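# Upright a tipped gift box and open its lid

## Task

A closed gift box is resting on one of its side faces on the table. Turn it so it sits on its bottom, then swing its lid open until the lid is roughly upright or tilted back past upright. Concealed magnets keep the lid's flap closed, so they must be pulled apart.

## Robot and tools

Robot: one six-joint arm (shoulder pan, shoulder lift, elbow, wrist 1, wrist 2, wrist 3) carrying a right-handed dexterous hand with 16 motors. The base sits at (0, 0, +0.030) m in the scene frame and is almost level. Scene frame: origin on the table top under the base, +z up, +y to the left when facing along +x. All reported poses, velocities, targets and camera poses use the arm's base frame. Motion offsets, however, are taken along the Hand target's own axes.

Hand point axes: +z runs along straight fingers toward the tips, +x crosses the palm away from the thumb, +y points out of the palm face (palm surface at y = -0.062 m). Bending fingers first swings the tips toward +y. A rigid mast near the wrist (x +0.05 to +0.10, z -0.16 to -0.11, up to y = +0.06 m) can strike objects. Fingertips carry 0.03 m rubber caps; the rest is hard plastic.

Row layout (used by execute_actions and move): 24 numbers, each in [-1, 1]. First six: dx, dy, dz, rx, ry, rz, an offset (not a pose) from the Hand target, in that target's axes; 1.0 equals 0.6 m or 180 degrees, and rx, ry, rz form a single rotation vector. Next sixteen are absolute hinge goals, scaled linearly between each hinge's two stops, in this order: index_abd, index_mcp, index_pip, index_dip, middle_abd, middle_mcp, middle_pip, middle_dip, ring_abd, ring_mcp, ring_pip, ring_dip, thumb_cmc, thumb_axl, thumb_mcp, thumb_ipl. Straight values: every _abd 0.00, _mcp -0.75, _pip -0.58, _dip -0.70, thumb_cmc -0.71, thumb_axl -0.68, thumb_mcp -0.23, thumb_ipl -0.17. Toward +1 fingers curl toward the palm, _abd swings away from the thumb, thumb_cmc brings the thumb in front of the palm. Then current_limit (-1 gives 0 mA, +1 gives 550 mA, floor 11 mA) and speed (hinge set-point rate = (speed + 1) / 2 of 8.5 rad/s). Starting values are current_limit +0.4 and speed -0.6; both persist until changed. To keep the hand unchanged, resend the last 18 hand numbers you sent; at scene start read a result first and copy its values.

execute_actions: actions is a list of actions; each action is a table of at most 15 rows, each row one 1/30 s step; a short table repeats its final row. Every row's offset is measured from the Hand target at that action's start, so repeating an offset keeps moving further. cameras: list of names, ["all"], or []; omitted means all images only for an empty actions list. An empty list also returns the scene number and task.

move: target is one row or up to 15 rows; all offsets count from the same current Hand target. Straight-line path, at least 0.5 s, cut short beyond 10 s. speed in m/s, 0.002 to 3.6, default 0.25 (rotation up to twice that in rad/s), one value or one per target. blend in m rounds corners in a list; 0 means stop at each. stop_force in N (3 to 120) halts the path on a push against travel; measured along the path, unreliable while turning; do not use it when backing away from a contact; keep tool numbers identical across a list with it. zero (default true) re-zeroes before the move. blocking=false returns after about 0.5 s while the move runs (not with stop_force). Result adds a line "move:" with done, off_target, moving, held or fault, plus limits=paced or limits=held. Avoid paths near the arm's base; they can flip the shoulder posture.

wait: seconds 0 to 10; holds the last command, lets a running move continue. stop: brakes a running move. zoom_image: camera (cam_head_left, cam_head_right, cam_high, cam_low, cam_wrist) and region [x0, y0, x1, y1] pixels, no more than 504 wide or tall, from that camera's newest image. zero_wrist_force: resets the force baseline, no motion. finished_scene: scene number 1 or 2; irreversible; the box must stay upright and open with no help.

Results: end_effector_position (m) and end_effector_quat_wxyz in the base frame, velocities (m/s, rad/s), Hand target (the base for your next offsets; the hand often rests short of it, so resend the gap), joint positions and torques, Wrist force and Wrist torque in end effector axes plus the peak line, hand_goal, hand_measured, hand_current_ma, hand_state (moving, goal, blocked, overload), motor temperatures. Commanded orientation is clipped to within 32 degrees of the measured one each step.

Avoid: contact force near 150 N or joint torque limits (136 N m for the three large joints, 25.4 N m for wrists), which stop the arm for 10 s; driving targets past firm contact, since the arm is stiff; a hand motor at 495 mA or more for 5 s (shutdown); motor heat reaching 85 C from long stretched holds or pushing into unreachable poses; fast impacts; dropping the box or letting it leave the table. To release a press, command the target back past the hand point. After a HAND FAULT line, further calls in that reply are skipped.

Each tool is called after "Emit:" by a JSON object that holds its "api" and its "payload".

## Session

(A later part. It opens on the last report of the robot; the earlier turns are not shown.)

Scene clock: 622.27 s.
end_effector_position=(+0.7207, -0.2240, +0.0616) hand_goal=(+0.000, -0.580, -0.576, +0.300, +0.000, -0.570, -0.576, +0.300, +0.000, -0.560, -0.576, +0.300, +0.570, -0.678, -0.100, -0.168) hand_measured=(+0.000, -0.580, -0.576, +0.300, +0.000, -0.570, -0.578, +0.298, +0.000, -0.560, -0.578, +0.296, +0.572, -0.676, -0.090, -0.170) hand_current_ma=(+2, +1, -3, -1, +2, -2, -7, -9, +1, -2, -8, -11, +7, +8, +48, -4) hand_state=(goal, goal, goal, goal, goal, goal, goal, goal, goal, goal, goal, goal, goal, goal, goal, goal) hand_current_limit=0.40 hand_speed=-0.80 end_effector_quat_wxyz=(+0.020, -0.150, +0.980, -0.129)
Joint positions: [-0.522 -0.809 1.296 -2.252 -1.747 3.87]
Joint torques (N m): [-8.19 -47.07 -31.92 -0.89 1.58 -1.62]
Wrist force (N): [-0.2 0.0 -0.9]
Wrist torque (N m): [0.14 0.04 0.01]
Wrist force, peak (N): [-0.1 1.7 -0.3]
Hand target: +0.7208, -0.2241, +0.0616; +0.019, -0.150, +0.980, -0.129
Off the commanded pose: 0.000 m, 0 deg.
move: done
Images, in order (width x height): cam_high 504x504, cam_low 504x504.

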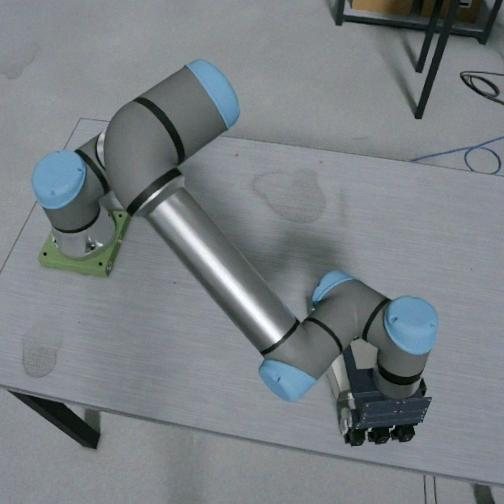

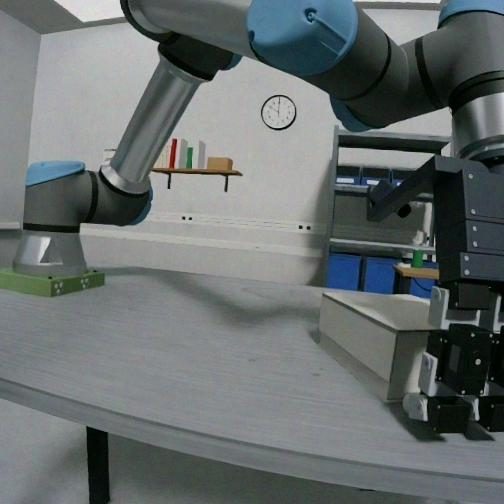

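Emit:
{"api": "move", "payload": {"target": [[0,-0.0483,0.013,0,0,0,0,-0.754,-0.576,-0.044,0,-0.754,-0.576,-0.044,0,-0.754,-0.576,-0.044,0.571,-0.678,-0.9,0.6,0.4,-0.6],[0,-0.1433,-0.3412,0,0,0,0,-0.754,-0.576,-0.044,0,-0.754,-0.576,-0.044,0,-0.754,-0.576,-0.044,0.571,-0.678,-0.9,0.6,0.4,-0.6],[0,0.227,-0.4405,0,0,0,0,-0.754,-0.576,-0.044,0,-0.754,-0.576,-0.044,0,-0.754,-0.576,-0.044,0.571,-0.678,-0.9,0.6,0.4,-0.6]], "speed": 0.25, "blend": [0.01,0.05,0], "cameras": ["cam_low","cam_high","cam_head_left"]}}

Emit:
{"api": "zoom_image", "payload": {"camera": "cam_high", "region": [310, 290, 450, 430]}}

Emit:
{"api": "zoom_image", "payload": {"camera": "cam_low", "region": [300, 260, 460, 420]}}

Scene clock: 640.60 s.
end_effector_position=(+0.6613, -0.0337, +0.2818) hand_goal=(+0.000, -0.754, -0.576, -0.044, +0.000, -0.754, -0.576, -0.044, +0.000, -0.754, -0.576, -0.044, +0.570, -0.678, -0.900, +0.600) hand_measured=(+0.002, -0.746, -0.572, -0.042, +0.000, -0.746, -0.572, -0.042, +0.000, -0.746, -0.572, -0.042, +0.572, -0.676, -0.892, +0.598) hand_current_ma=(+3, +26, +12, +7, +1, +30, +11, +7, +1, +33, +11, +8, +7, +7, +40, -5) hand_state=(goal, goal, goal, goal, goal, goal, goal, goal, goal, goal, goal, goal, goal, goal, goal, goal) hand_current_limit=0.40 hand_speed=-0.60 end_effector_quat_wxyz=(+0.019, -0.150, +0.980, -0.129) end_effector_velocity=(+0.000, +0.004, +0.000) end_effector_angular_velocity=(-0.001, -0.001, +0.002)
Joint positions: [-0.303 -1.215 1.343 -1.85 -1.785 4.091]
Joint velocities: [0.005 -0.002 0.003 -0.001 -0.001 0.003]
Joint torques (N m): [4.93 -49.27 -9.31 -4.02 -2.06 1.52]
Wrist force (N): [-0.4 0.5 -1.0]
Wrist torque (N m): [0.17 0.04 -0.09]
Wrist force, peak (N): [-0.4 8.8 -16.2]
Hand target: +0.6613, -0.0334, +0.2818; +0.019, -0.150, +0.980, -0.129
Off the commanded pose: 0.000 m, 0 deg.
move: done
Images, in order (width x height): cam_head_left 504x504, cam_high 504x504, cam_low 504x504.

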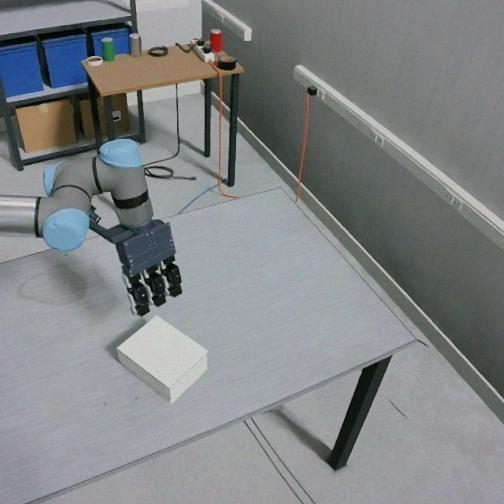

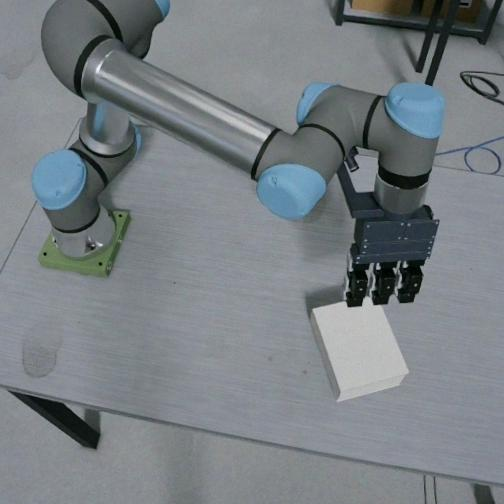

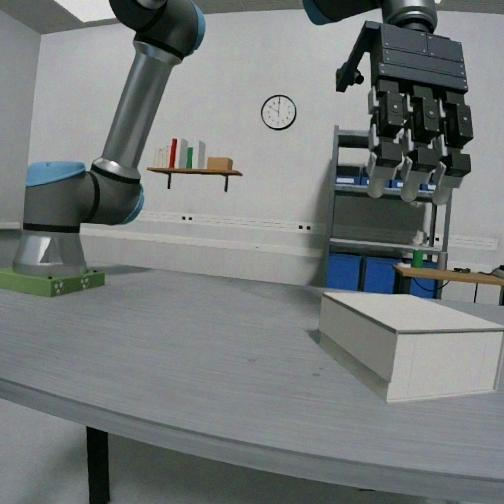

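Scaled by 3.600.

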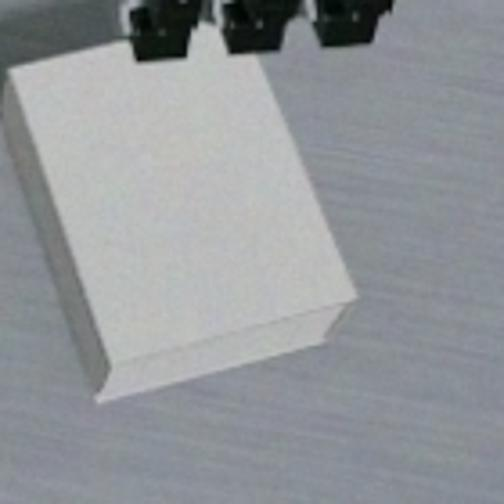

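Scaled by 3.150.

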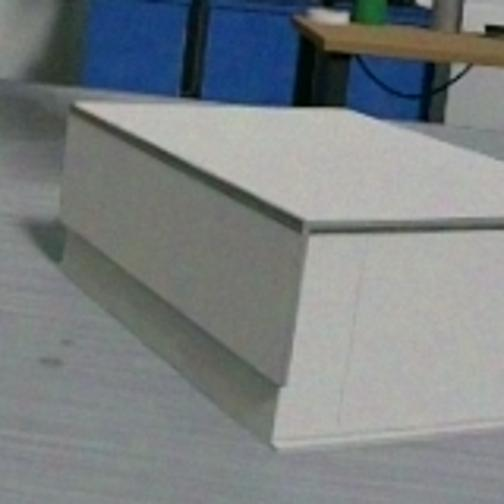

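Emit:
{"api": "move", "payload": {"target": [0.0612,-0.1267,0.037,0.1886,0.2628,0.3693,0,-0.89,-0.138,0.319,0,-0.89,-0.138,0.319,0,-0.89,-0.138,0.319,0.571,-0.678,-0.95,0.5,0.4,-0.6], "speed": 0.25, "cameras": ["cam_low","cam_high"]}}

Scene clock: 848.17 s.
end_effector_position=(+0.6498, -0.1199, +0.2800) hand_goal=(+0.000, -0.890, -0.138, +0.318, +0.000, -0.890, -0.138, +0.318, +0.000, -0.890, -0.138, +0.318, +0.570, -0.678, -0.950, +0.500) hand_measured=(+0.002, -0.880, -0.140, +0.316, +0.000, -0.878, -0.140, +0.316, +0.000, -0.878, -0.140, +0.314, +0.572, -0.676, -0.940, +0.504) hand_current_ma=(+3, +38, -5, -9, +1, +43, -4, -9, +1, +47, -4, -10, +5, +7, +42, +16) hand_state=(goal, goal, goal, goal, goal, goal, goal, goal, goal, goal, goal, goal, goal, goal, goal, goal) hand_current_limit=0.40 hand_speed=-0.60 end_effector_quat_wxyz=(-0.244, +0.460, +0.754, -0.400)
Joint positions: [-0.22 -0.752 0.492 -0.462 -2.13 5.846]
Joint torques (N m): [-9.26 -47.58 -30.37 1.15 1.11 1.53]
Wrist force (N): [-0.2 0.1 -0.3]
Wrist torque (N m): [0.02 0.12 0.09]
Wrist force, peak (N): [-0.3 1.0 -1.1]
Hand target: +0.6498, -0.1199, +0.2800; -0.244, +0.460, +0.754, -0.400
Off the commanded pose: 0.000 m, 0 deg.
move: done
Images, in order (width x height): cam_high 504x504, cam_low 504x504.

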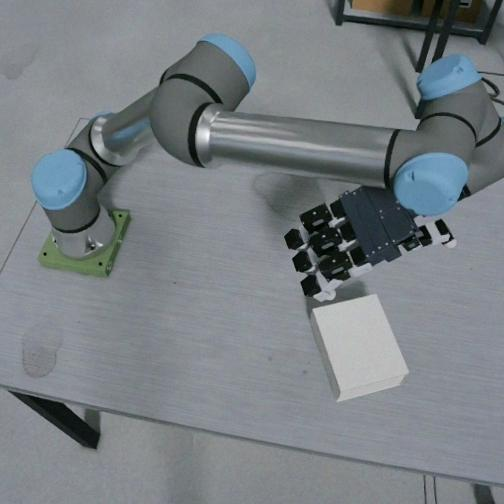

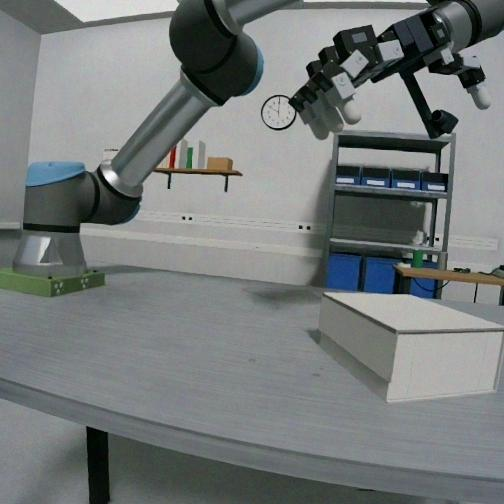

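Emit:
{"api": "move", "payload": {"target": [-0.0637,0.1822,0.177,0,0,0,0,-0.89,-0.138,0.319,0,-0.89,-0.138,0.319,0,-0.89,-0.138,0.319,0.571,-0.678,-0.95,0.5,0.4,-0.6], "speed": 0.2, "cameras": ["cam_low","cam_high"]}}

Emit:
{"api": "zoom_image", "payload": {"camera": "cam_low", "region": [284, 200, 504, 420]}}

Emit:
{"api": "zoom_image", "payload": {"camera": "cam_high", "region": [290, 250, 450, 410]}}

Scene clock: 866.13 s.
end_effector_position=(+0.6435, -0.1661, +0.1301) hand_goal=(+0.000, -0.890, -0.138, +0.318, +0.000, -0.890, -0.138, +0.318, +0.000, -0.890, -0.138, +0.318, +0.570, -0.678, -0.950, +0.500) hand_measured=(+0.002, -0.880, -0.140, +0.316, +0.000, -0.878, -0.140, +0.316, +0.000, -0.878, -0.140, +0.314, +0.572, -0.676, -0.940, +0.504) hand_current_ma=(+3, +38, -4, -9, +1, +43, -4, -8, +1, +47, -4, -10, +5, +7, +42, +15) hand_state=(goal, goal, goal, goal, goal, goal, goal, goal, goal, goal, goal, goal, goal, goal, goal, goal) hand_current_limit=0.40 hand_speed=-0.60 end_effector_quat_wxyz=(-0.244, +0.460, +0.754, -0.400)
Joint positions: [-0.281 -0.795 0.958 -0.912 -2.175 5.797]
Joint torques (N m): [-8.4 -47.62 -8.06 -2.01 -2.52 -2]
Wrist force (N): [-0.2 0.0 -0.6]
Wrist torque (N m): [0.03 0.07 0.16]
Wrist force, peak (N): [-0.1 -1.0 -0.8]
Hand target: +0.6435, -0.1661, +0.1300; -0.244, +0.460, +0.754, -0.400
Off the commanded pose: 0.000 m, 0 deg.
move: done
Images, in order (width x height): cam_high 504x504, cam_low 504x504.

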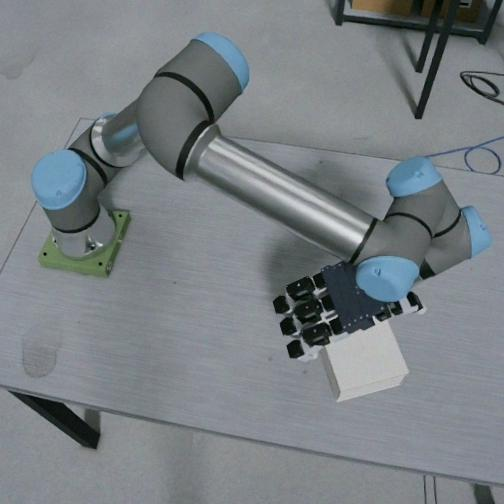

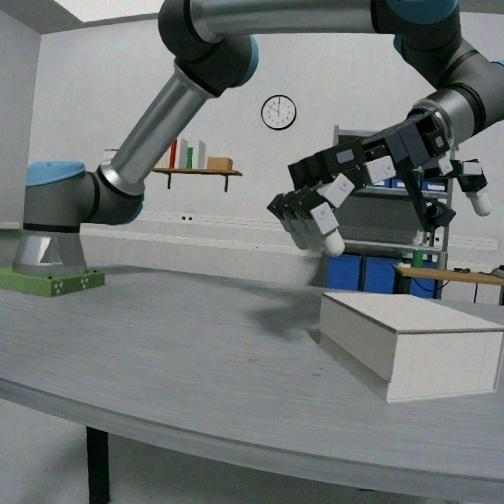

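Scaled by 2.291.

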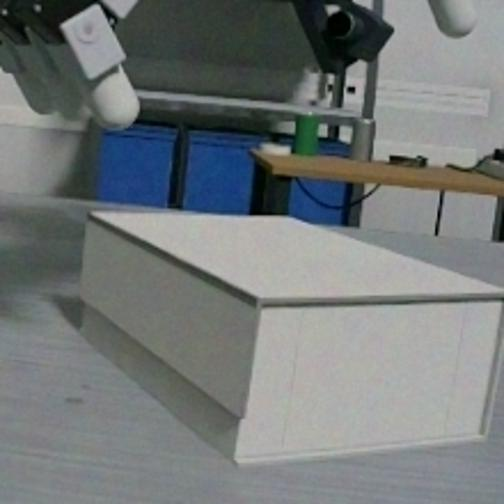

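Scaled by 3.150.

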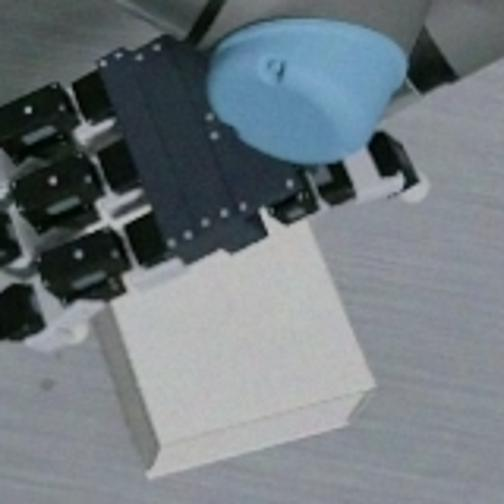

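Emit:
{"api": "move", "payload": {"target": [-0.01,0.1414,0.0883,0,0,0,0,-0.89,-0.138,0.319,0,-0.89,-0.138,0.319,0,-0.89,-0.138,0.319,0.571,-0.678,-0.95,0.5,0.4,-0.6], "speed": 0.1, "stop_force": 5, "cameras": ["cam_low","cam_high"]}}

Emit:
{"api": "zoom_image", "payload": {"camera": "cam_low", "region": [294, 230, 504, 420]}}

Emit:
{"api": "zoom_image", "payload": {"camera": "cam_high", "region": [290, 270, 450, 430]}}

Scene clock: 902.10 s.
end_effector_position=(+0.6495, -0.1697, +0.0300) hand_goal=(+0.000, -0.890, -0.138, +0.318, +0.000, -0.890, -0.138, +0.318, +0.000, -0.890, -0.138, +0.318, +0.570, -0.678, -0.950, +0.500) hand_measured=(+0.002, -0.880, -0.140, +0.316, +0.000, -0.878, -0.140, +0.316, +0.000, -0.878, -0.140, +0.314, +0.572, -0.676, -0.940, +0.504) hand_current_ma=(+3, +38, -4, -9, +1, +43, -4, -8, +1, +47, -4, -10, +5, +7, +42, +15) hand_state=(goal, goal, goal, goal, goal, goal, goal, goal, goal, goal, goal, goal, goal, goal, goal, goal) hand_current_limit=0.40 hand_speed=-0.60 end_effector_quat_wxyz=(-0.244, +0.460, +0.754, -0.400)
Joint positions: [-0.284 -0.707 1.062 -1.106 -2.177 5.794]
Joint torques (N m): [-8.51 -50.1 -6.51 -1.96 -2.55 -1.72]
Wrist force (N): [-0.1 -0.2 -0.5]
Wrist torque (N m): [0.01 0.06 0.15]
Wrist force, peak (N): [-0.2 -0.8 -0.9]
Hand target: +0.6495, -0.1697, +0.0300; -0.244, +0.460, +0.754, -0.400
Off the commanded pose: 0.000 m, 0 deg.
move: done
Images, in order (width x height): cam_high 504x504, cam_low 504x504.

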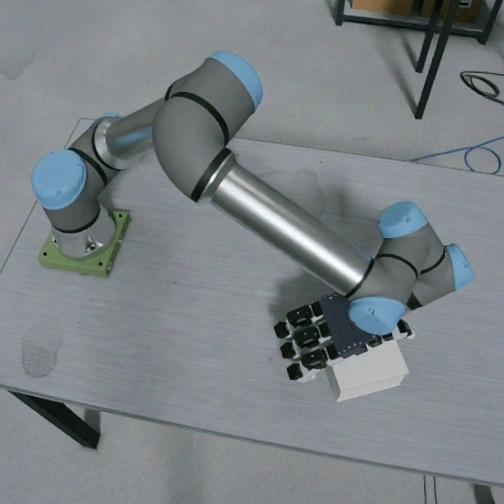

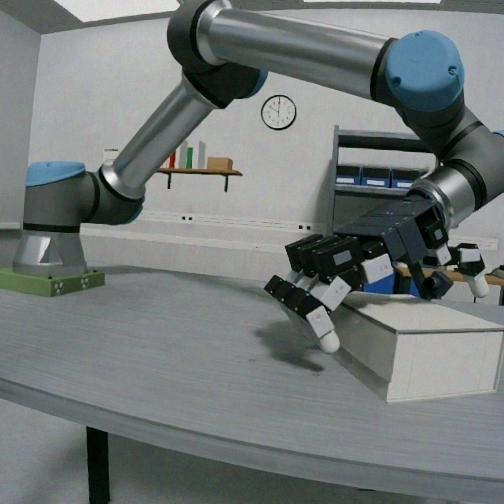

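Scaled by 2.400.

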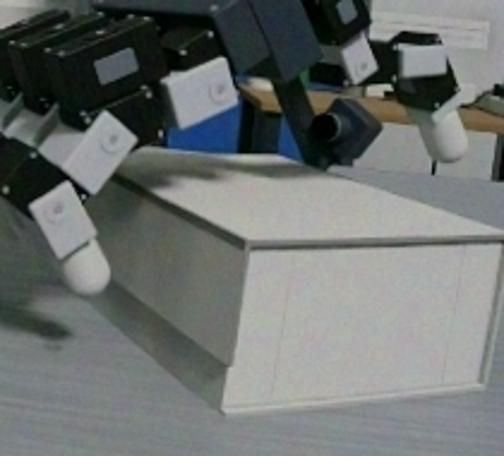

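Scaled by 3.150.

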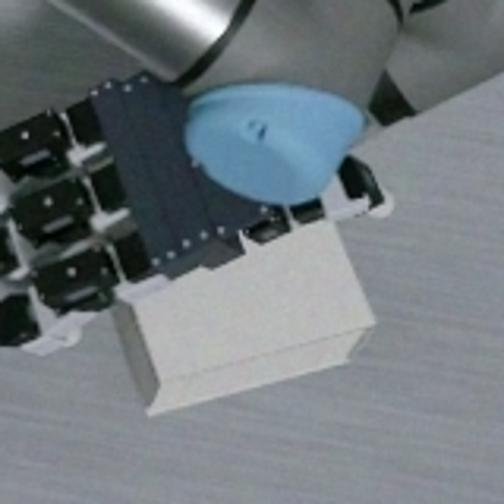

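Emit:
{"api": "move", "payload": {"target": [0,0.0276,0.0186,0,0,0,0,-0.89,-0.138,0.319,0,-0.89,-0.138,0.319,0,-0.89,-0.138,0.319,0.571,-0.678,-0.95,0.5,0.4,-0.6], "speed": 0.04, "stop_force": 4, "cameras": ["cam_low","cam_high"]}}

Emit:
{"api": "zoom_image", "payload": {"camera": "cam_low", "region": [294, 230, 504, 420]}}

Emit:
{"api": "zoom_image", "payload": {"camera": "cam_high", "region": [290, 270, 450, 430]}}

Scene clock: 915.23 s.
end_effector_position=(+0.6495, -0.1697, +0.0132) hand_goal=(+0.000, -0.890, -0.138, +0.318, +0.000, -0.890, -0.138, +0.318, +0.000, -0.890, -0.138, +0.318, +0.570, -0.678, -0.950, +0.500) hand_measured=(+0.002, -0.880, -0.140, +0.316, +0.000, -0.878, -0.140, +0.316, +0.000, -0.878, -0.140, +0.314, +0.572, -0.676, -0.940, +0.504) hand_current_ma=(+3, +38, -4, -9, +1, +43, -4, -8, +1, +47, -4, -10, +5, +7, +42, +15) hand_state=(goal, goal, goal, goal, goal, goal, goal, goal, goal, goal, goal, goal, goal, goal, goal, goal) hand_current_limit=0.40 hand_speed=-0.60 end_effector_quat_wxyz=(-0.244, +0.460, +0.754, -0.400)
Joint positions: [-0.284 -0.69 1.077 -1.137 -2.177 5.794]
Joint torques (N m): [-3.28 -65.14 -29.29 1.26 -1.08 1]
Wrist force (N): [-0.1 -1.2 -2.2]
Wrist torque (N m): [-0.17 0.16 0.11]
Wrist force, peak (N): [1.3 -19.0 -11.8]
Hand target: +0.6495, -0.1697, +0.0132; -0.244, +0.460, +0.754, -0.400 (not the last commanded pose)
Off the commanded pose: 0.003 m, 0 deg.
move: contact
Images, in order (width x height): cam_high 504x504, cam_low 504x504.

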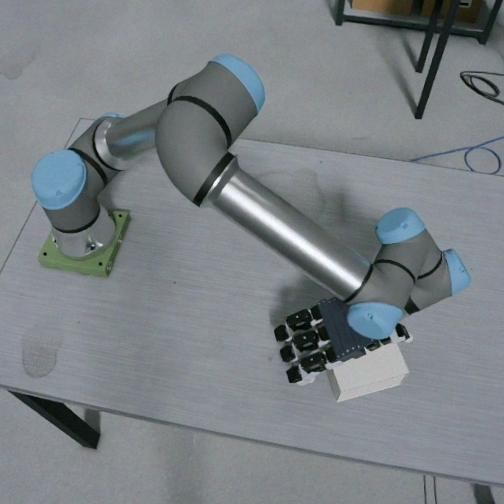

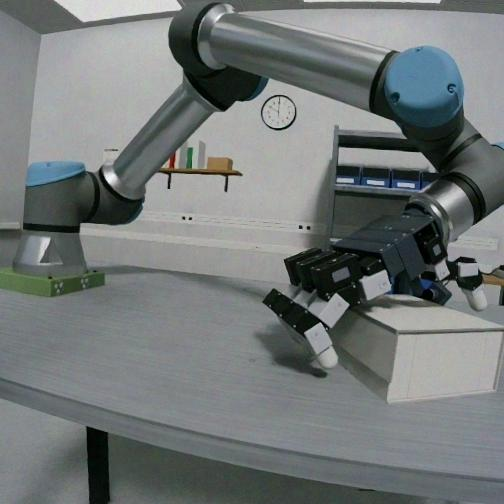

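Scaled by 2.400.

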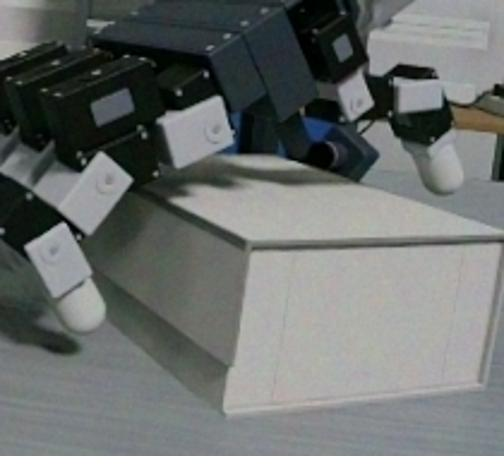

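Scaled by 3.150.

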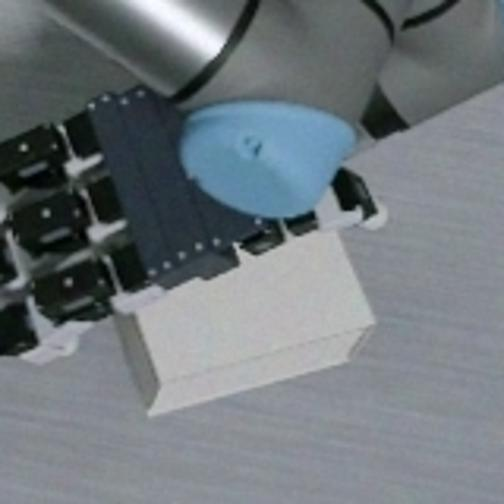

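Emit:
{"api": "move", "payload": {"target": [0,-0.0414,-0.028,0,0,0,0,-0.89,-0.138,0.319,0,-0.89,-0.138,0.319,0,-0.89,-0.138,0.319,0.571,-0.678,-0.95,0.5,0.4,-0.6], "speed": 0.1}}

Emit:
{"api": "move", "payload": {"target": [0,0.0466,-0.0691,0,0,0,0,-0.89,-0.138,0.319,0,-0.89,-0.138,0.319,0,-0.89,-0.138,0.319,0.571,-0.678,-0.95,0.5,0.4,-0.6], "speed": 0.03, "stop_force": 3, "cameras": ["cam_low","cam_high"]}}

Emit:
{"api": "zoom_image", "payload": {"camera": "cam_low", "region": [294, 230, 504, 420]}}

Emit:
{"api": "zoom_image", "payload": {"camera": "cam_high", "region": [290, 270, 450, 430]}}

Scene clock: 944.87 s.
end_effector_position=(+0.6495, -0.1697, +0.0430) hand_goal=(+0.000, -0.890, -0.138, +0.318, +0.000, -0.890, -0.138, +0.318, +0.000, -0.890, -0.138, +0.318, +0.570, -0.678, -0.950, +0.500) hand_measured=(+0.002, -0.880, -0.140, +0.316, +0.000, -0.878, -0.140, +0.316, +0.000, -0.878, -0.140, +0.314, +0.572, -0.676, -0.940, +0.504) hand_current_ma=(+3, +38, -4, -9, +1, +43, -4, -8, +1, +47, -4, -10, +5, +7, +42, +15) hand_state=(goal, goal, goal, goal, goal, goal, goal, goal, goal, goal, goal, goal, goal, goal, goal, goal) hand_current_limit=0.40 hand_speed=-0.60 end_effector_quat_wxyz=(-0.244, +0.460, +0.754, -0.400)
Joint positions: [-0.284 -0.718 1.049 -1.081 -2.177 5.794]
Joint torques (N m): [-6.72 -63.03 -30.92 1.06 -2.53 1.48]
Wrist force (N): [-0.2 0.0 -0.6]
Wrist torque (N m): [0.05 0.07 0.13]
Wrist force, peak (N): [0.0 -1.2 -2.6]
Hand target: +0.6495, -0.1697, +0.0432; -0.244, +0.460, +0.754, -0.400
Off the commanded pose: 0.000 m, 0 deg.
move: done

Scene clock: 947.63 s.
end_effector_position=(+0.6940, -0.1469, +0.0432) hand_goal=(+0.000, -0.890, -0.138, +0.318, +0.000, -0.890, -0.138, +0.318, +0.000, -0.890, -0.138, +0.318, +0.570, -0.678, -0.950, +0.500) hand_measured=(+0.002, -0.884, -0.140, +0.316, +0.000, -0.882, -0.140, +0.316, +0.000, -0.878, -0.140, +0.314, +0.572, -0.676, -0.940, +0.504) hand_current_ma=(+3, +24, -4, -9, +1, +32, -4, -8, +1, +42, -4, -10, +5, +7, +42, +15) hand_state=(goal, goal, goal, goal, goal, goal, goal, goal, goal, goal, goal, goal, goal, goal, goal, goal) hand_current_limit=0.40 hand_speed=-0.60 end_effector_quat_wxyz=(-0.244, +0.460, +0.754, -0.400)
Joint positions: [-0.24 -0.595 0.811 -0.947 -2.145 5.829]
Joint torques (N m): [5.41 -53.7 -30.82 1.03 1.2 1.76]
Wrist force (N): [-0.1 -0.6 0.2]
Wrist torque (N m): [0.01 0.08 0.07]
Wrist force, peak (N): [-0.2 -1.1 0.1]
Hand target: +0.6940, -0.1469, +0.0432; -0.244, +0.460, +0.754, -0.400
Off the commanded pose: 0.000 m, 0 deg.
move: done
Images, in order (width x height): cam_high 504x504, cam_low 504x504.

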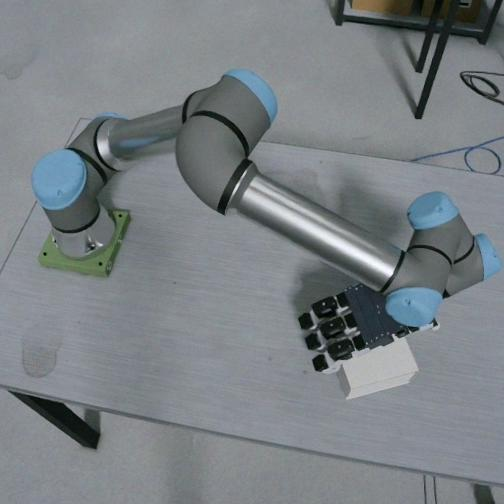

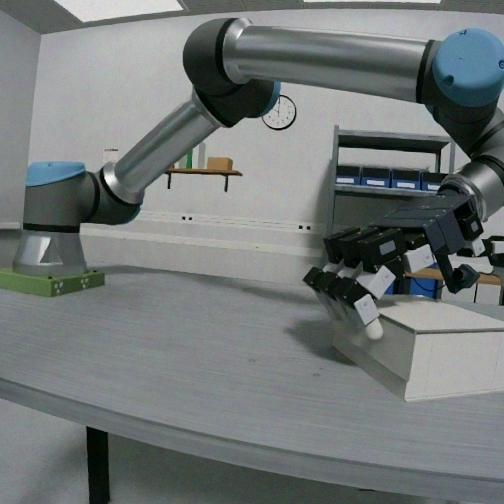

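Scaled by 2.400.

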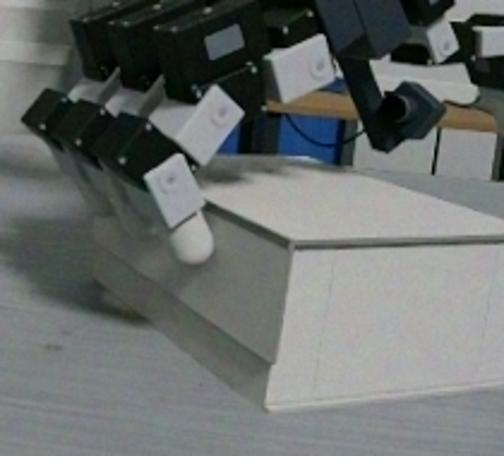

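Scaled by 3.150.

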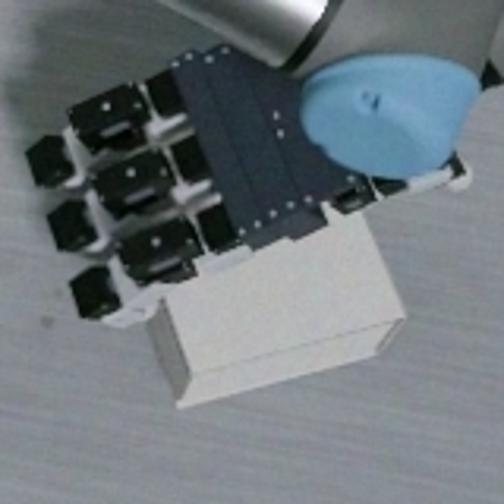

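Emit:
{"api": "move", "payload": {"target": [[0,-0.027,0.0401,0,0,0,0,-0.89,-0.138,0.319,0,-0.89,-0.138,0.319,0,-0.89,-0.138,0.319,0.571,-0.678,-0.95,0.5,0.4,-0.6],[0,-0.0129,0.0496,0,0,0,0,-0.678,0.042,-0.29,0,-0.678,0.042,-0.29,0,-0.678,0.042,-0.29,0.571,-0.678,-0.95,0.5,0.4,-0.6]], "speed": 0.08}}

Emit:
{"api": "move", "payload": {"target": [0,0.0207,0.014,0,0,0,0,-0.678,0.042,-0.29,0,-0.678,0.042,-0.29,0,-0.678,0.042,-0.29,0.571,-0.678,-0.95,0.5,0.4,-0.6], "speed": 0.02, "stop_force": 3, "cameras": ["cam_low","cam_high"]}}

Emit:
{"api": "zoom_image", "payload": {"camera": "cam_low", "region": [294, 230, 504, 420]}}

Scene clock: 1042.93 s.
end_effector_position=(+0.6682, -0.1601, +0.0330) hand_goal=(+0.000, -0.678, +0.042, -0.290, +0.000, -0.678, +0.042, -0.290, +0.000, -0.678, +0.042, -0.290, +0.570, -0.678, -0.950, +0.500) hand_measured=(+0.002, -0.674, +0.040, -0.288, +0.000, -0.674, +0.040, -0.288, +0.000, -0.674, +0.040, -0.288, +0.572, -0.676, -0.940, +0.504) hand_current_ma=(+3, +13, -7, +7, +1, +15, -6, +7, +1, +17, -7, +8, +5, +7, +42, +15) hand_state=(goal, goal, goal, goal, goal, goal, goal, goal, goal, goal, goal, goal, goal, goal, goal, goal) hand_current_limit=0.40 hand_speed=-0.60 end_effector_quat_wxyz=(-0.244, +0.460, +0.754, -0.400)
Joint positions: [-0.265 -0.661 0.967 -1.047 -2.164 5.81]
Joint torques (N m): [-8.01 -51.23 -7.1 -2 -1.41 -1.79]
Wrist force (N): [-0.2 -0.2 -0.5]
Wrist torque (N m): [0.02 0.08 0.16]
Wrist force, peak (N): [-0.2 -0.9 -0.8]
Hand target: +0.6682, -0.1601, +0.0330; -0.244, +0.460, +0.754, -0.400
Off the commanded pose: 0.000 m, 0 deg.
move: done

Scene clock: 1044.73 s.
end_effector_position=(+0.6682, -0.1601, +0.0210) hand_goal=(+0.000, -0.678, +0.042, -0.290, +0.000, -0.678, +0.042, -0.290, +0.000, -0.678, +0.042, -0.290, +0.570, -0.678, -0.950, +0.500) hand_measured=(+0.002, -0.674, +0.040, -0.288, +0.000, -0.674, +0.044, -0.288, +0.000, -0.676, +0.046, -0.286, +0.572, -0.676, -0.940, +0.504) hand_current_ma=(+3, +14, -7, +7, +1, +15, +4, +7, +1, +3, +10, +11, +5, +7, +42, +15) hand_state=(goal, goal, goal, goal, goal, goal, goal, goal, goal, goal, goal, goal, goal, goal, goal, goal) hand_current_limit=0.40 hand_speed=-0.60 end_effector_quat_wxyz=(-0.244, +0.460, +0.754, -0.400)
Joint positions: [-0.265 -0.651 0.979 -1.07 -2.164 5.81]
Joint torques (N m): [-6.82 -67.99 -30.11 1.03 0.35 0.16]
Wrist force (N): [0.2 -0.7 -0.6]
Wrist torque (N m): [0.03 0.06 0.16]
Wrist force, peak (N): [-0.1 -6.1 -4.2]
Hand target: +0.6682, -0.1601, +0.0210; -0.244, +0.460, +0.754, -0.400 (not the last commanded pose)
Off the commanded pose: 0.003 m, 0 deg.
move: contact
Images, in order (width x height): cam_high 504x504, cam_low 504x504.

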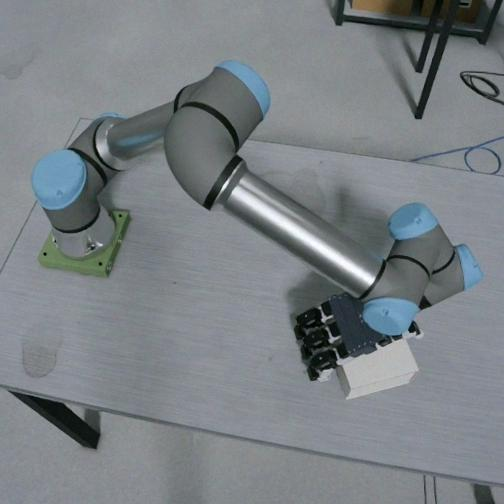

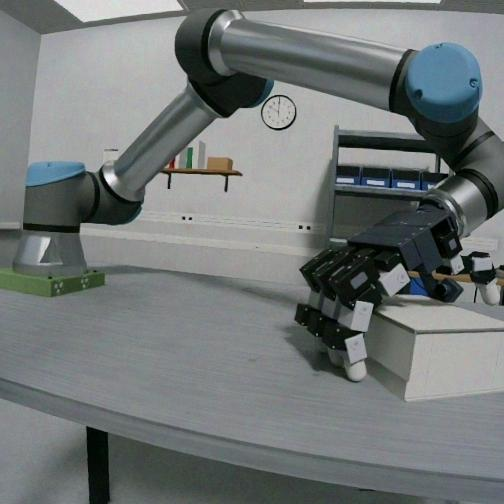

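Scaled by 2.400.

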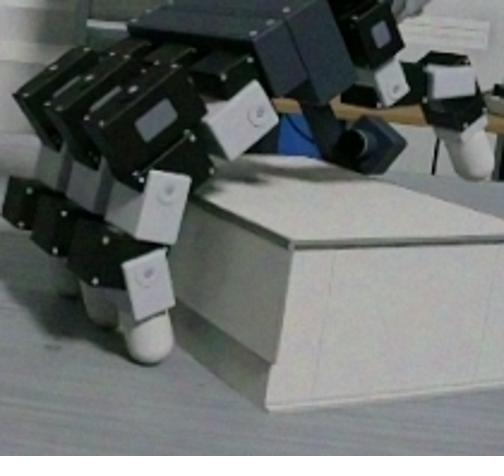

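Emit:
{"api": "move", "payload": {"target": [0,-0.0021,-0.0014,0,0,0,0,-0.678,0.042,-0.29,0,-0.678,0.042,-0.29,0,-0.678,0.042,-0.29,0.571,-0.678,-0.95,0.5,0.4,-0.6], "speed": 0.05}}

Emit:
{"api": "move", "payload": {"target": [0,0,0,0,0,0,0,-0.528,-0.106,-0.009,0,-0.528,-0.106,-0.009,0,-0.528,-0.106,-0.009,0.571,-0.678,-0.95,0.5,0.0,-0.85], "cameras": ["cam_low","cam_high"]}}

Emit:
{"api": "zoom_image", "payload": {"camera": "cam_low", "region": [294, 230, 504, 420]}}

Emit:
{"api": "zoom_image", "payload": {"camera": "cam_high", "region": [290, 270, 450, 430]}}

Scene clock: 1061.83 s.
end_effector_position=(+0.6682, -0.1601, +0.0224) hand_goal=(+0.000, -0.678, +0.042, -0.290, +0.000, -0.678, +0.042, -0.290, +0.000, -0.678, +0.042, -0.290, +0.570, -0.678, -0.950, +0.500) hand_measured=(+0.002, -0.674, +0.040, -0.288, +0.000, -0.674, +0.044, -0.288, +0.000, -0.674, +0.044, -0.288, +0.572, -0.676, -0.940, +0.504) hand_current_ma=(+3, +14, -7, +7, +1, +15, +4, +7, +1, +16, +8, +8, +5, +7, +42, +15) hand_state=(goal, goal, goal, goal, goal, goal, goal, goal, goal, goal, goal, goal, goal, goal, goal, goal) hand_current_limit=0.40 hand_speed=-0.60 end_effector_quat_wxyz=(-0.244, +0.460, +0.754, -0.400)
Joint positions: [-0.265 -0.652 0.977 -1.067 -2.164 5.81]
Joint torques (N m): [-7.64 -68.18 -29.68 1.25 0.05 -0.25]
Wrist force (N): [-0.1 -0.2 -0.4]
Wrist torque (N m): [0.02 0.07 0.17]
Wrist force, peak (N): [0.0 -1.0 -1.0]
Hand target: +0.6682, -0.1601, +0.0225; -0.244, +0.460, +0.754, -0.400
Off the commanded pose: 0.000 m, 0 deg.
move: done

Scene clock: 1062.63 s.
end_effector_position=(+0.6682, -0.1601, +0.0225) hand_goal=(+0.000, -0.528, -0.106, -0.010, +0.000, -0.528, -0.106, -0.010, +0.000, -0.528, -0.106, -0.010, +0.570, -0.678, -0.950, +0.500) hand_measured=(+0.002, -0.528, -0.110, -0.018, +0.000, -0.528, -0.110, -0.016, +0.000, -0.528, -0.110, -0.016, +0.572, -0.676, -0.940, +0.504) hand_current_ma=(+3, -2, -14, -25, +1, -1, -10, -21, +1, +3, -10, -20, +5, +7, +42, +15) hand_state=(goal, goal, goal, goal, goal, goal, goal, goal, goal, goal, goal, goal, goal, goal, goal, goal) hand_current_limit=0.00 hand_speed=-0.85 end_effector_quat_wxyz=(-0.244, +0.460, +0.754, -0.400)
Joint positions: [-0.265 -0.652 0.977 -1.067 -2.164 5.81]
Joint torques (N m): [-5.41 -55.19 -26.83 -2.12 -0.23 -0.78]
Wrist force (N): [-0.2 -0.2 0.2]
Wrist torque (N m): [0.07 0.08 0.16]
Wrist force, peak (N): [0.3 -10.2 -2.9]
Hand target: +0.6682, -0.1601, +0.0225; -0.244, +0.460, +0.754, -0.400
Off the commanded pose: 0.000 m, 0 deg.
move: done
Images, in order (width x height): cam_high 504x504, cam_low 504x504.

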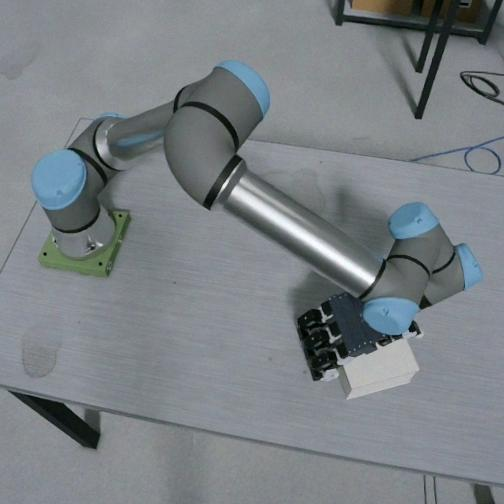

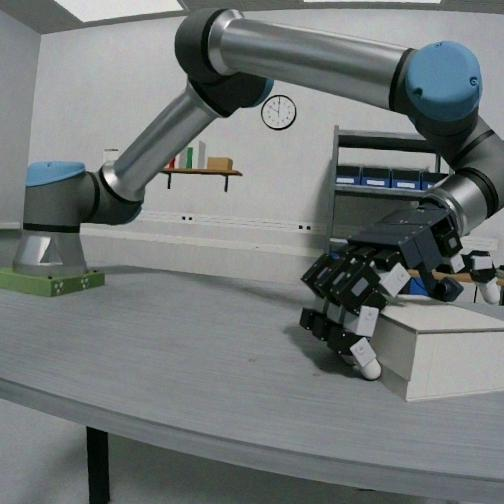

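Scaled by 2.400.

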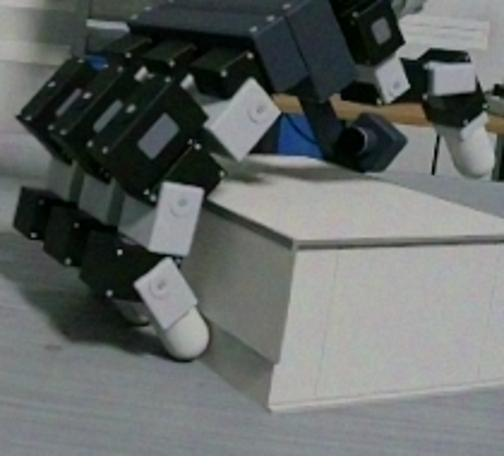

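Scaled by 3.150.

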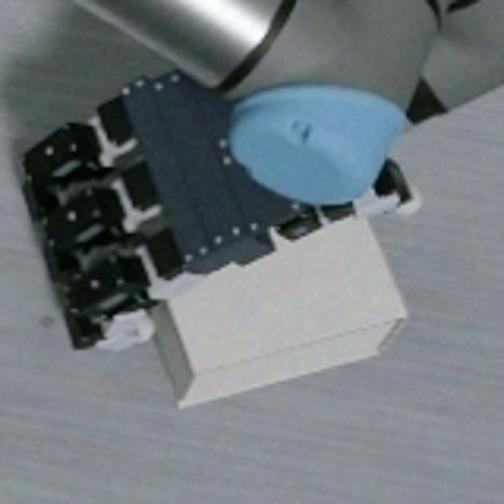

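Emit:
{"api": "move", "payload": {"target": [0,0,0,0,0,0,0,-0.528,-0.106,-0.009,0,-0.528,-0.106,-0.009,0,-0.528,-0.106,-0.009,0.571,-0.678,-0.4,0.6,0.2,-0.85], "cameras": ["cam_low","cam_high"]}}

Emit:
{"api": "zoom_image", "payload": {"camera": "cam_low", "region": [294, 230, 504, 420]}}

Emit:
{"api": "zoom_image", "payload": {"camera": "cam_high", "region": [290, 270, 450, 430]}}

Scene clock: 1078.07 s.
end_effector_position=(+0.6682, -0.1601, +0.0225) hand_goal=(+0.000, -0.528, -0.106, -0.010, +0.000, -0.528, -0.106, -0.010, +0.000, -0.528, -0.106, -0.010, +0.570, -0.678, -0.400, +0.600) hand_measured=(+0.002, -0.528, -0.110, -0.018, +0.000, -0.528, -0.110, -0.016, +0.000, -0.528, -0.110, -0.016, +0.572, -0.676, -0.842, +0.586) hand_current_ma=(+3, -2, -14, -24, +1, -1, -10, -20, +1, +3, -10, -18, +5, +7, -330, -65) hand_state=(goal, goal, goal, goal, goal, goal, goal, goal, goal, goal, goal, goal, goal, goal, blocked, goal) hand_current_limit=0.20 hand_speed=-0.85 end_effector_quat_wxyz=(-0.244, +0.460, +0.754, -0.400)
Joint positions: [-0.265 -0.652 0.977 -1.067 -2.164 5.81]
Joint torques (N m): [4.23 -52.17 -13.04 -1.54 -2.06 -1.67]
Wrist force (N): [0.2 -2.2 -2.2]
Wrist torque (N m): [-0.20 0.02 0.17]
Wrist force, peak (N): [0.0 -2.2 -2.3]
Hand target: +0.6682, -0.1601, +0.0225; -0.244, +0.460, +0.754, -0.400
Off the commanded pose: 0.000 m, 0 deg.
move: done
Images, in order (width x height): cam_high 504x504, cam_low 504x504.

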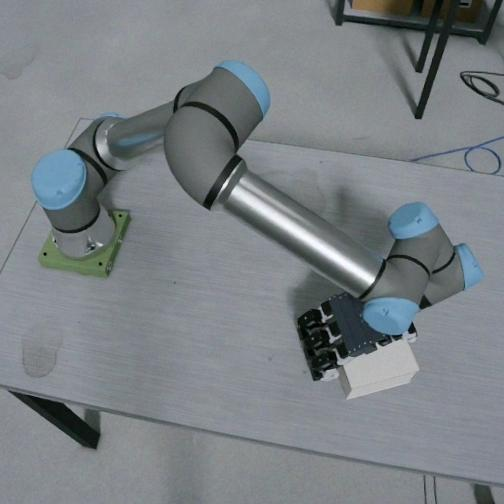

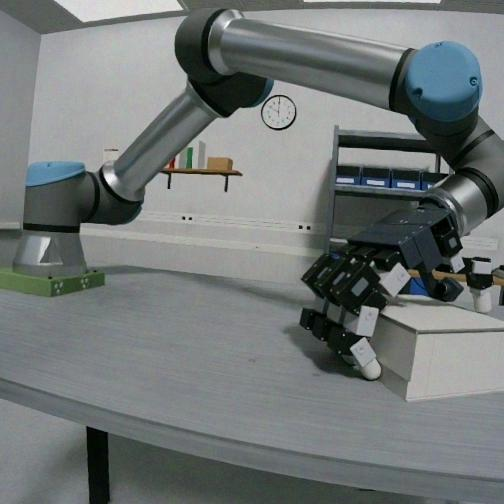

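Scaled by 2.400.

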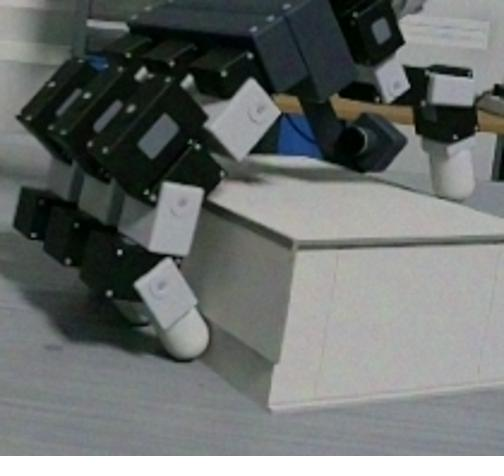

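Scaled by 3.150.

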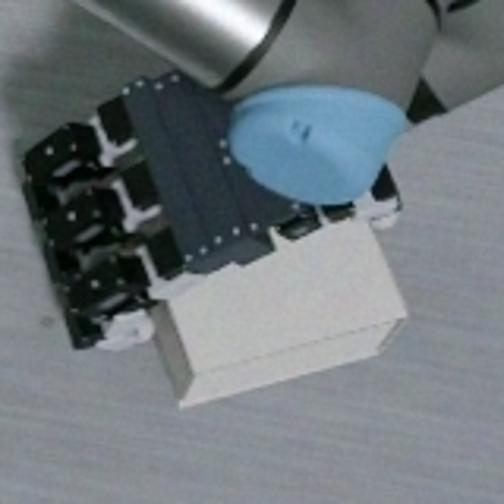

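Emit:
{"api": "move", "payload": {"target": [0,0,0,0,0,0,0,-0.528,-0.106,-0.009,0,-0.528,-0.106,-0.009,0,-0.528,-0.106,-0.009,0.571,-0.678,-0.95,0.156,0.2,-0.8]}}

Emit:
{"api": "move", "payload": {"target": [0,0,0,0,0,0,0,-0.528,-0.106,-0.009,0,-0.528,-0.106,-0.009,0,-0.528,-0.106,-0.009,0.571,-0.678,-0.2,0.156,0.2,-0.85], "cameras": ["cam_low","cam_high"]}}

Emit:
{"api": "zoom_image", "payload": {"camera": "cam_low", "region": [294, 230, 504, 420]}}

Emit:
{"api": "zoom_image", "payload": {"camera": "cam_high", "region": [330, 290, 450, 410]}}

Scene clock: 1103.53 s.
end_effector_position=(+0.6682, -0.1601, +0.0225) hand_goal=(+0.000, -0.528, -0.106, -0.010, +0.000, -0.528, -0.106, -0.010, +0.000, -0.528, -0.106, -0.010, +0.570, -0.678, -0.950, +0.156) hand_measured=(+0.002, -0.528, -0.110, -0.018, +0.000, -0.528, -0.110, -0.016, +0.000, -0.528, -0.110, -0.016, +0.572, -0.676, -0.940, +0.160) hand_current_ma=(+3, -2, -14, -24, +1, -1, -10, -20, +1, +3, -10, -18, +5, +7, +50, +20) hand_state=(goal, goal, goal, goal, goal, goal, goal, goal, goal, goal, goal, goal, goal, goal, goal, goal) hand_current_limit=0.20 hand_speed=-0.80 end_effector_quat_wxyz=(-0.244, +0.460, +0.754, -0.400)
Joint positions: [-0.265 -0.652 0.977 -1.067 -2.164 5.81]
Joint torques (N m): [3.98 -52.36 -8.64 0.42 -2.14 -1.61]
Wrist force (N): [0.2 -0.9 0.3]
Wrist torque (N m): [0.04 0.05 0.17]
Wrist force, peak (N): [0.0 -2.4 -2.4]
Hand target: +0.6682, -0.1601, +0.0225; -0.244, +0.460, +0.754, -0.400
Off the commanded pose: 0.000 m, 0 deg.
move: done

Scene clock: 1104.80 s.
end_effector_position=(+0.6682, -0.1601, +0.0225) hand_goal=(+0.000, -0.528, -0.106, -0.010, +0.000, -0.528, -0.106, -0.010, +0.000, -0.528, -0.106, -0.010, +0.570, -0.678, -0.200, +0.156) hand_measured=(+0.002, -0.528, -0.110, -0.018, +0.000, -0.528, -0.110, -0.016, +0.000, -0.528, -0.110, -0.016, +0.572, -0.676, -0.574, +0.146) hand_current_ma=(+3, -2, -14, -24, +1, -1, -10, -20, +1, +3, -10, -18, +5, +7, -330, -44) hand_state=(goal, goal, goal, goal, goal, goal, goal, goal, goal, goal, goal, goal, goal, goal, blocked, goal) hand_current_limit=0.20 hand_speed=-0.85 end_effector_quat_wxyz=(-0.244, +0.460, +0.754, -0.400)
Joint positions: [-0.265 -0.652 0.977 -1.067 -2.164 5.81]
Joint torques (N m): [4.66 -52.83 -9.77 0.45 -2.12 -1.64]
Wrist force (N): [0.2 -2.7 -1.9]
Wrist torque (N m): [-0.28 0.02 0.17]
Wrist force, peak (N): [0.1 -3.0 -2.2]
Hand target: +0.6682, -0.1601, +0.0225; -0.244, +0.460, +0.754, -0.400
Off the commanded pose: 0.000 m, 0 deg.
move: done
Images, in order (width x height): cam_high 504x504, cam_low 504x504.

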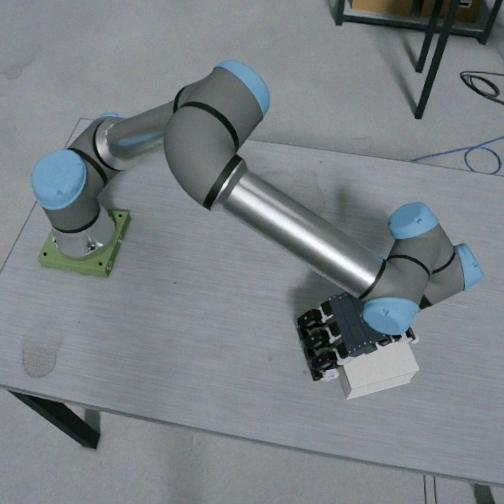

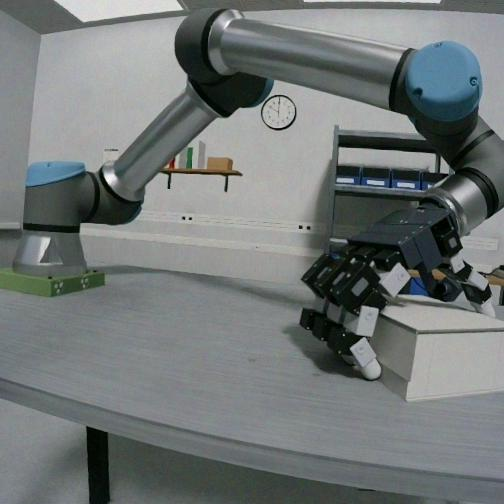

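Scaled by 2.400.

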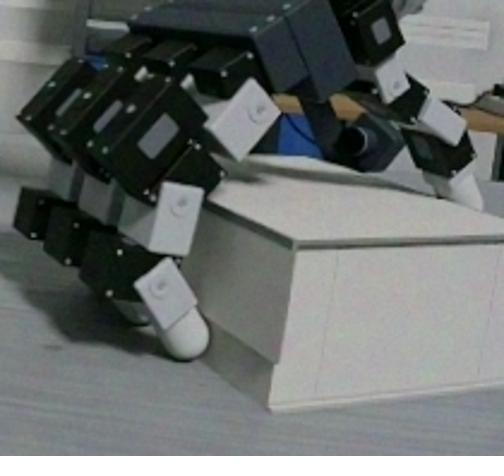

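Scaled by 4.200.

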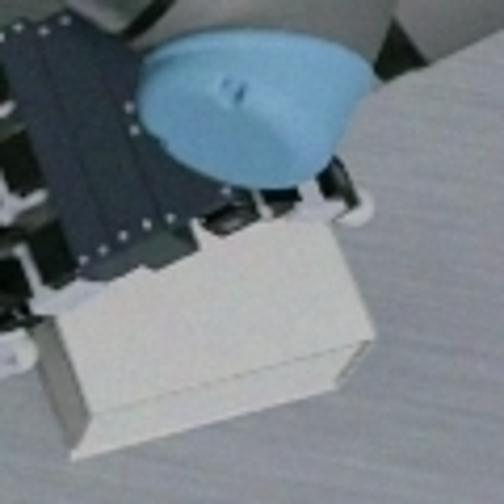

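Emit:
{"api": "move", "payload": {"target": [0,0,0,0,0,0,0,-0.52,-0.05,0.1,0,-0.52,-0.05,0.1,0,-0.52,-0.05,0.1,0.571,-0.678,-0.2,0.156,0.6,-0.9], "cameras": ["cam_low"]}}

Emit:
{"api": "zoom_image", "payload": {"camera": "cam_low", "region": [294, 230, 504, 420]}}

Scene clock: 1129.73 s.
end_effector_position=(+0.6682, -0.1601, +0.0225) hand_goal=(+0.000, -0.520, -0.050, +0.100, +0.000, -0.520, -0.050, +0.100, +0.000, -0.520, -0.050, +0.100, +0.570, -0.678, -0.200, +0.156) hand_measured=(+0.002, -0.542, -0.100, +0.064, +0.000, -0.540, -0.090, +0.070, +0.000, -0.534, -0.086, +0.074, +0.558, -0.676, -0.572, +0.130) hand_current_ma=(+3, -90, -204, -144, +1, -77, -162, -115, +1, -53, -140, -97, -47, +7, -440, -137) hand_state=(goal, blocked, blocked, blocked, goal, goal, blocked, blocked, goal, goal, blocked, blocked, goal, goal, blocked, blocked) hand_current_limit=0.60 hand_speed=-0.90 end_effector_quat_wxyz=(-0.244, +0.460, +0.754, -0.400)
Joint positions: [-0.265 -0.652 0.977 -1.067 -2.164 5.81]
Joint torques (N m): [4.74 -53.15 -14.8 0.45 -2.1 -1.54]
Wrist force (N): [0.1 1.8 0.6]
Wrist torque (N m): [0.16 0.05 0.19]
Wrist force, peak (N): [0.2 -3.1 -2.1]
Hand target: +0.6682, -0.1601, +0.0225; -0.244, +0.460, +0.754, -0.400
Off the commanded pose: 0.000 m, 0 deg.
move: done
Images, in order (width x height): cam_low 504x504.

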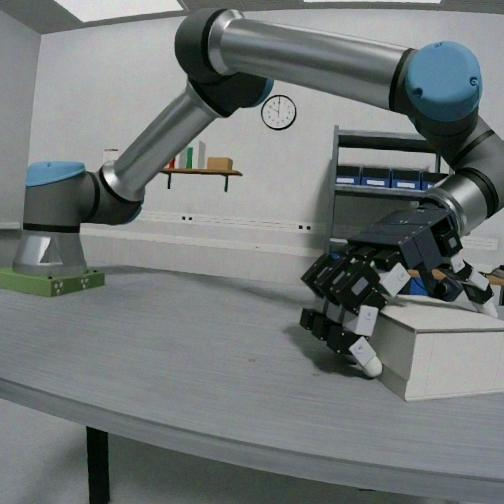

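Scaled by 2.400.

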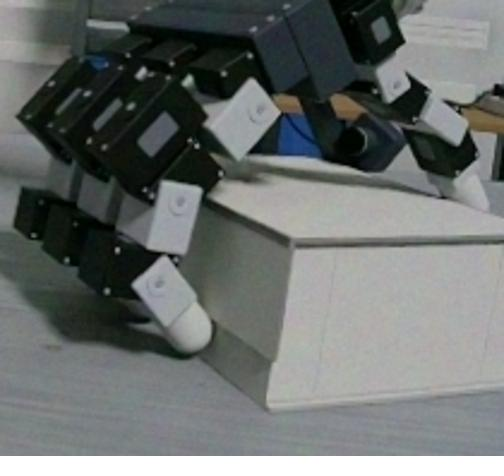

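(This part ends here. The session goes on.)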